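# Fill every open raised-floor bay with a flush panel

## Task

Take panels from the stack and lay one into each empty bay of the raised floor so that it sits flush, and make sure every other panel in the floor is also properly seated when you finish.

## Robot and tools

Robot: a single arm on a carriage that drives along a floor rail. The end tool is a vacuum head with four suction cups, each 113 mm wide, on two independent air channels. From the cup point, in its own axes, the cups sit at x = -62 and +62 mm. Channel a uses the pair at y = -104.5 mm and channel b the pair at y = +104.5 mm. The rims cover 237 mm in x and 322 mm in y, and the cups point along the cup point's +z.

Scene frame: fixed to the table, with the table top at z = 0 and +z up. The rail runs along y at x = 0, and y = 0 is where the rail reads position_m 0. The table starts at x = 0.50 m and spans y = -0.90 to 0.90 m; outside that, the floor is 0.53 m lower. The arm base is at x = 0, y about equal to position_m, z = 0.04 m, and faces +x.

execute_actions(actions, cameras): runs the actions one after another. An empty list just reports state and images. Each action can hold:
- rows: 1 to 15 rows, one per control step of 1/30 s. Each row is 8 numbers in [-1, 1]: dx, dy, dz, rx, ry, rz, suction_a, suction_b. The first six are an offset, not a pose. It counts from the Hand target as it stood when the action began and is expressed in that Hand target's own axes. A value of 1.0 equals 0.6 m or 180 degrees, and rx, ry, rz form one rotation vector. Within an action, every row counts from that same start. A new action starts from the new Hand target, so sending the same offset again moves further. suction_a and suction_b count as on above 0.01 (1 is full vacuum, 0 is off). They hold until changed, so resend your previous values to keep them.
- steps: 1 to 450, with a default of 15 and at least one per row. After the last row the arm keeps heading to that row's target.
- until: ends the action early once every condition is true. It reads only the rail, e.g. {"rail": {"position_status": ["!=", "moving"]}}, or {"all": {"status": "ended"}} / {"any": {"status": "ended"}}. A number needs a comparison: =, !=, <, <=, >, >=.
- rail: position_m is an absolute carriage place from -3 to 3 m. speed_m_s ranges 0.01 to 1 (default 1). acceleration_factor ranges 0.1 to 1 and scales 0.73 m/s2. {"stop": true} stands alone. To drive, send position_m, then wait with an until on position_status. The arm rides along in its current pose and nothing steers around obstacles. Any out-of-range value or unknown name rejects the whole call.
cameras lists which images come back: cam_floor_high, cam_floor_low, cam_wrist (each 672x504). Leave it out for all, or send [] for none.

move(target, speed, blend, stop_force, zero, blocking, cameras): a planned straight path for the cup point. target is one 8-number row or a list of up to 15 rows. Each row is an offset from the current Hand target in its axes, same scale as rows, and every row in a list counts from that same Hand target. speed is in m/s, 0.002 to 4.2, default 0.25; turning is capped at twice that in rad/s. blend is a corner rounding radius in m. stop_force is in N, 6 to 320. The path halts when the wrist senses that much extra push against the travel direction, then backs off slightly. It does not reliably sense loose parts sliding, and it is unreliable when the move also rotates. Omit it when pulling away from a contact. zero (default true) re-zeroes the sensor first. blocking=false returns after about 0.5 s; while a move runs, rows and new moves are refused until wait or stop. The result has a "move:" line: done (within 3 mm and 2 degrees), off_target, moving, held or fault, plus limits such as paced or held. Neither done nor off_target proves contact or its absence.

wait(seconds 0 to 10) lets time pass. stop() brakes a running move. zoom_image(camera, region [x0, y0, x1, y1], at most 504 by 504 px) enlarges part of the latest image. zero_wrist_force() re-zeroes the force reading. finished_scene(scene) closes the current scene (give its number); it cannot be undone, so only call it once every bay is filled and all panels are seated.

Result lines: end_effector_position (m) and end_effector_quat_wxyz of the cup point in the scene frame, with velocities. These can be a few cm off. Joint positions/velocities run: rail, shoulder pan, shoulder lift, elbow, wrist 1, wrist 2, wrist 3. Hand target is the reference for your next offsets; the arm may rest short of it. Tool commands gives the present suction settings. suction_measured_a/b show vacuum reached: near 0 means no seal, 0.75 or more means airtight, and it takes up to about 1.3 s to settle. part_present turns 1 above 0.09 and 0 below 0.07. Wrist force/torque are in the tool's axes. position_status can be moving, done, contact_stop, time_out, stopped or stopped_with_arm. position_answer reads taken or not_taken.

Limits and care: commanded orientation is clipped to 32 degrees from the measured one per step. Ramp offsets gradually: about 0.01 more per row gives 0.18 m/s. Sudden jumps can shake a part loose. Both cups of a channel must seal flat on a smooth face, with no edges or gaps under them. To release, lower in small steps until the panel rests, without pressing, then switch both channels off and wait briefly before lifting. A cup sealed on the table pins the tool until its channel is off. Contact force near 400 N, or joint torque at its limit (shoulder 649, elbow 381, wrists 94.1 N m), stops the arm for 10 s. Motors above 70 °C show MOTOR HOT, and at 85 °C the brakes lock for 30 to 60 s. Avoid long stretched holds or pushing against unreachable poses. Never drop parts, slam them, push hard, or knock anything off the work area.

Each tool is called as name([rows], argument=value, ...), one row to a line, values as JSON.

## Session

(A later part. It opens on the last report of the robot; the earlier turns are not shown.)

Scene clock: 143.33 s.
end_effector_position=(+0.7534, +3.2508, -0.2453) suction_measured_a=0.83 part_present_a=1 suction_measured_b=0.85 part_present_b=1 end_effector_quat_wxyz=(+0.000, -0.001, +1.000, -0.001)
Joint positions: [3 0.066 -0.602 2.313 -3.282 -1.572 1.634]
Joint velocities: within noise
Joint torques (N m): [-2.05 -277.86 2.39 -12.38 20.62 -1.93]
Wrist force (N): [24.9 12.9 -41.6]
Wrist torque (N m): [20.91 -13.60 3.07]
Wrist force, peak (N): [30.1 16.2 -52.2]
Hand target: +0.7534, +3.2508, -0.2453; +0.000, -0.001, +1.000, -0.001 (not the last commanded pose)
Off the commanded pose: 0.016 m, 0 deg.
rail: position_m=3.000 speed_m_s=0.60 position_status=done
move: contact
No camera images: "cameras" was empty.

move(target=[0.0013, 0.0015, -0.003, 0, 0, 0.0002, 1, 1], speed=0.005, cameras=[])

move(target=[0, 0, 0.03, 0, 0, 0, 1, 1], speed=0.006, stop_force=60, cameras=[])

Scene clock: 144.20 s.
end_effector_position=(+0.7527, +3.2517, -0.2437) suction_measured_a=0.83 part_present_a=1 suction_measured_b=0.85 part_present_b=1 end_effector_quat_wxyz=(+0.000, -0.001, +1.000, +0.000)
Joint positions: [3 0.067 -0.605 2.314 -3.281 -1.572 1.636]
Joint velocities: within noise
Joint torques (N m): [26.12 -322.27 24.09 -25.71 -3.06 8.49]
Wrist force (N): [-11.8 -0.3 33.7]
Wrist torque (N m): [-1.65 -1.27 -5.87]
Wrist force, peak (N): [25.3 13.0 -41.4]
Hand target: +0.7526, +3.2517, -0.2435; +0.000, -0.001, +1.000, -0.001
Off the commanded pose: 0.000 m, 0 deg.
rail: position_m=3.000 speed_m_s=0.60 position_status=done
move: done
No camera images: "cameras" was empty.

Scene clock: 146.17 s.
end_effector_position=(+0.7527, +3.2518, -0.2478) suction_measured_a=0.83 part_present_a=1 suction_measured_b=0.85 part_present_b=1 end_effector_quat_wxyz=(+0.000, -0.001, +1.000, +0.000)
Joint positions: [3 0.067 -0.598 2.312 -3.286 -1.572 1.636]
Joint velocities: within noise
Joint torques (N m): [10.18 -280.57 15.48 -10.76 -3.17 5.03]
Wrist force (N): [11.3 8.2 -20.4]
Wrist torque (N m): [-2.87 -15.29 -2.40]
Wrist force, peak (N): [23.6 6.5 -34.1]
Hand target: +0.7527, +3.2518, -0.2478; +0.000, -0.001, +1.000, +0.000 (not the last commanded pose)
Off the commanded pose: 0.014 m, 0 deg.
rail: position_m=3.000 speed_m_s=0.60 position_status=done
move: contact
No camera images: "cameras" was empty.

move(target=[0, 0, 0.03, 0, 0, 0, 1, 1], speed=0.006, stop_force=50, cameras=[])

execute_actions([
  {"rows":[[0,0,-0.0015,0,0,0,1,1]],"steps":20},
  {"rows":[[0,0,0,0,0,0,0,0]],"steps":30},
  {"rows":[[0,0,-0.003,0,0,0,0,0],[0,0,-0.006,0,0,0,0,0],[0,0,-0.01,0,0,0,0,0],[0,0,-0.014,0,0,0,0,0],[0,0,-0.018,0,0,0,0,0],[0,0,-0.022,0,0,0,0,0],[0,0,-0.026,0,0,0,0,0],[0,0,-0.029,0,0,0,0,0]],"steps":16},
], cameras=[])

move(target=[-0.0202, -0.003, -0.518, 0, 0.0003, 0.0003, 0, 0], speed=0.3)

zoom_image(camera="cam_floor_high", region=[390, 120, 510, 230])

zoom_image(camera="cam_wrist", region=[40, 290, 130, 380])

zoom_image(camera="cam_wrist", region=[540, 310, 630, 400])

zoom_image(camera="cam_floor_low", region=[360, 230, 560, 350])

Scene clock: 147.40 s.
end_effector_position=(+0.7527, +3.2518, -0.2481) suction_measured_a=0.83 part_present_a=1 suction_measured_b=0.85 part_present_b=1 end_effector_quat_wxyz=(+0.000, -0.001, +1.000, +0.000)
Joint positions: [3 0.067 -0.597 2.312 -3.286 -1.572 1.636]
Joint velocities: within noise
Joint torques (N m): [6.13 -233.65 6.1 -0.7 -3.44 5.11]
Wrist force (N): [35.6 0.7 -97.5]
Wrist torque (N m): [-3.25 -19.40 -2.40]
Wrist force, peak (N): [41.5 -3.2 -126.7]
Hand target: +0.7526, +3.2518, -0.2481; +0.000, -0.001, +1.000, +0.000 (not the last commanded pose)
Off the commanded pose: 0.018 m, 0 deg.
rail: position_m=3.000 speed_m_s=0.60 position_status=done
move: contact
No camera images: "cameras" was empty.

Scene clock: 149.80 s.
end_effector_position=(+0.7525, +3.2518, -0.2302) suction_measured_a=0.00 part_present_a=0 suction_measured_b=0.01 part_present_b=0 end_effector_quat_wxyz=(+0.000, -0.001, +1.000, +0.000)
Joint positions: [3 0.067 -0.626 2.321 -3.267 -1.572 1.636]
Joint velocities: within noise
Joint torques (N m): [15.74 -176.28 25.81 2.72 1.38 -4.61]
Wrist force (N): [-5.2 2.9 -49.1]
Wrist torque (N m): [-0.06 -0.69 0.84]
Wrist force, peak (N): [12.7 0.4 -311.2]
Hand target: +0.7526, +3.2518, -0.2298; +0.000, -0.001, +1.000, +0.000
Off the commanded pose: 0.000 m, 0 deg.
rail: position_m=3.000 speed_m_s=0.60 position_status=done
No camera images: "cameras" was empty.

Scene clock: 151.63 s.
end_effector_position=(+0.7645, +3.2503, +0.0808) suction_measured_a=0.00 part_present_a=0 suction_measured_b=0.01 part_present_b=0 end_effector_quat_wxyz=(+0.000, +0.000, +1.000, +0.000)
Joint positions: [3 0.064 -1.125 2.348 -2.794 -1.572 1.634]
Joint velocities: within noise
Joint torques (N m): [-28.87 -169.86 -51.63 -6.3 -3.33 -4.56]
Wrist force (N): [7.3 -2.6 -10.6]
Wrist torque (N m): [-0.24 -0.93 0.06]
Wrist force, peak (N): [-5.6 2.8 -48.6]
Hand target: +0.7645, +3.2503, +0.0810; +0.000, +0.000, +1.000, +0.000
Off the commanded pose: 0.000 m, 0 deg.
rail: position_m=3.000 speed_m_s=0.60 position_status=done
move: done
camera_calibration:
cam_wrist: T_world_to_cam=[[0.0243641, -0.999115, -0.0342851, 3.23282], [-0.829741, -0.0393393, 0.556761, 0.737713], [-0.557617, 0.0148828, -0.829965, 0.537795], [0, 0, 0, 1]] pos_world=[0.833229, 3.25098, 0.146459]

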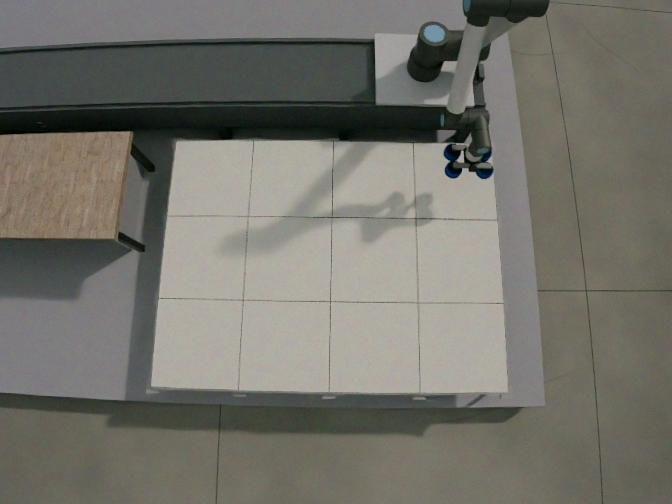

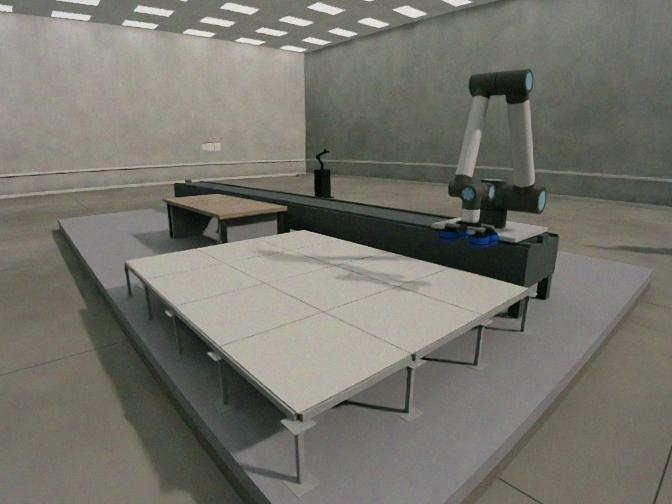

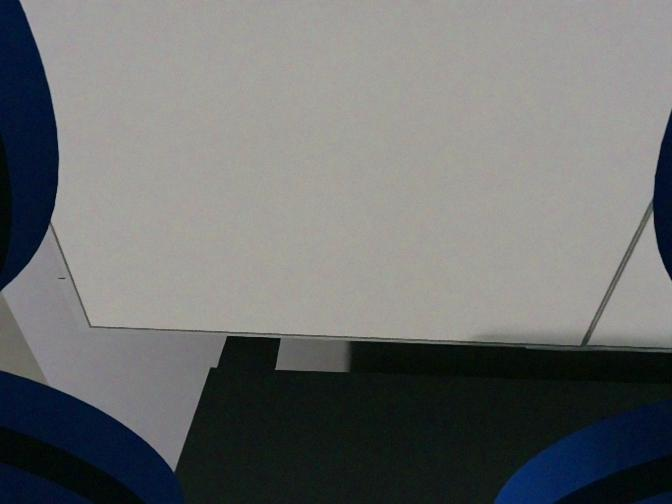

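Scaled by 4.200 from the camera's 672x504 image, which has a finer 960x720 frame.

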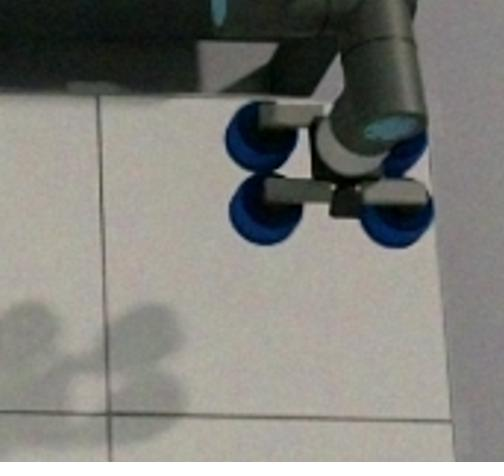

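Scaled by 5.600 from the camera's 672x504 image, which has a finer 960x720 frame.

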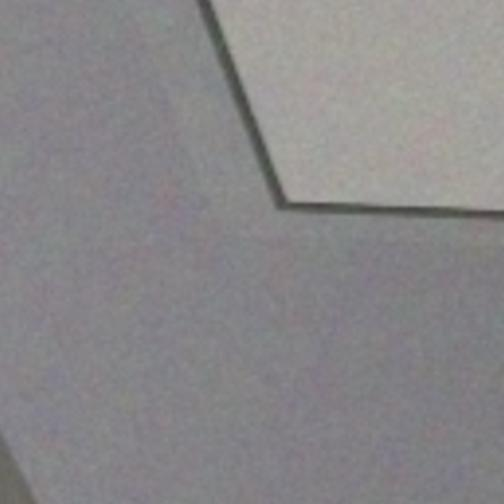

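Scaled by 5.600 from the camera's 672x504 image, which has a finer 960x720 frame.

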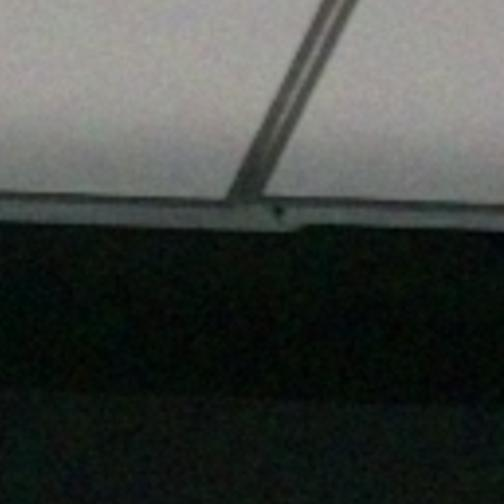

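Scaled by 2.520 from the camera's 672x504 image, which has a finer 960x720 frame.

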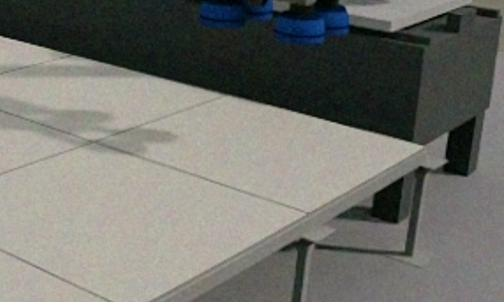

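finished_scene(scene=2)

The scene is finished: the task was done.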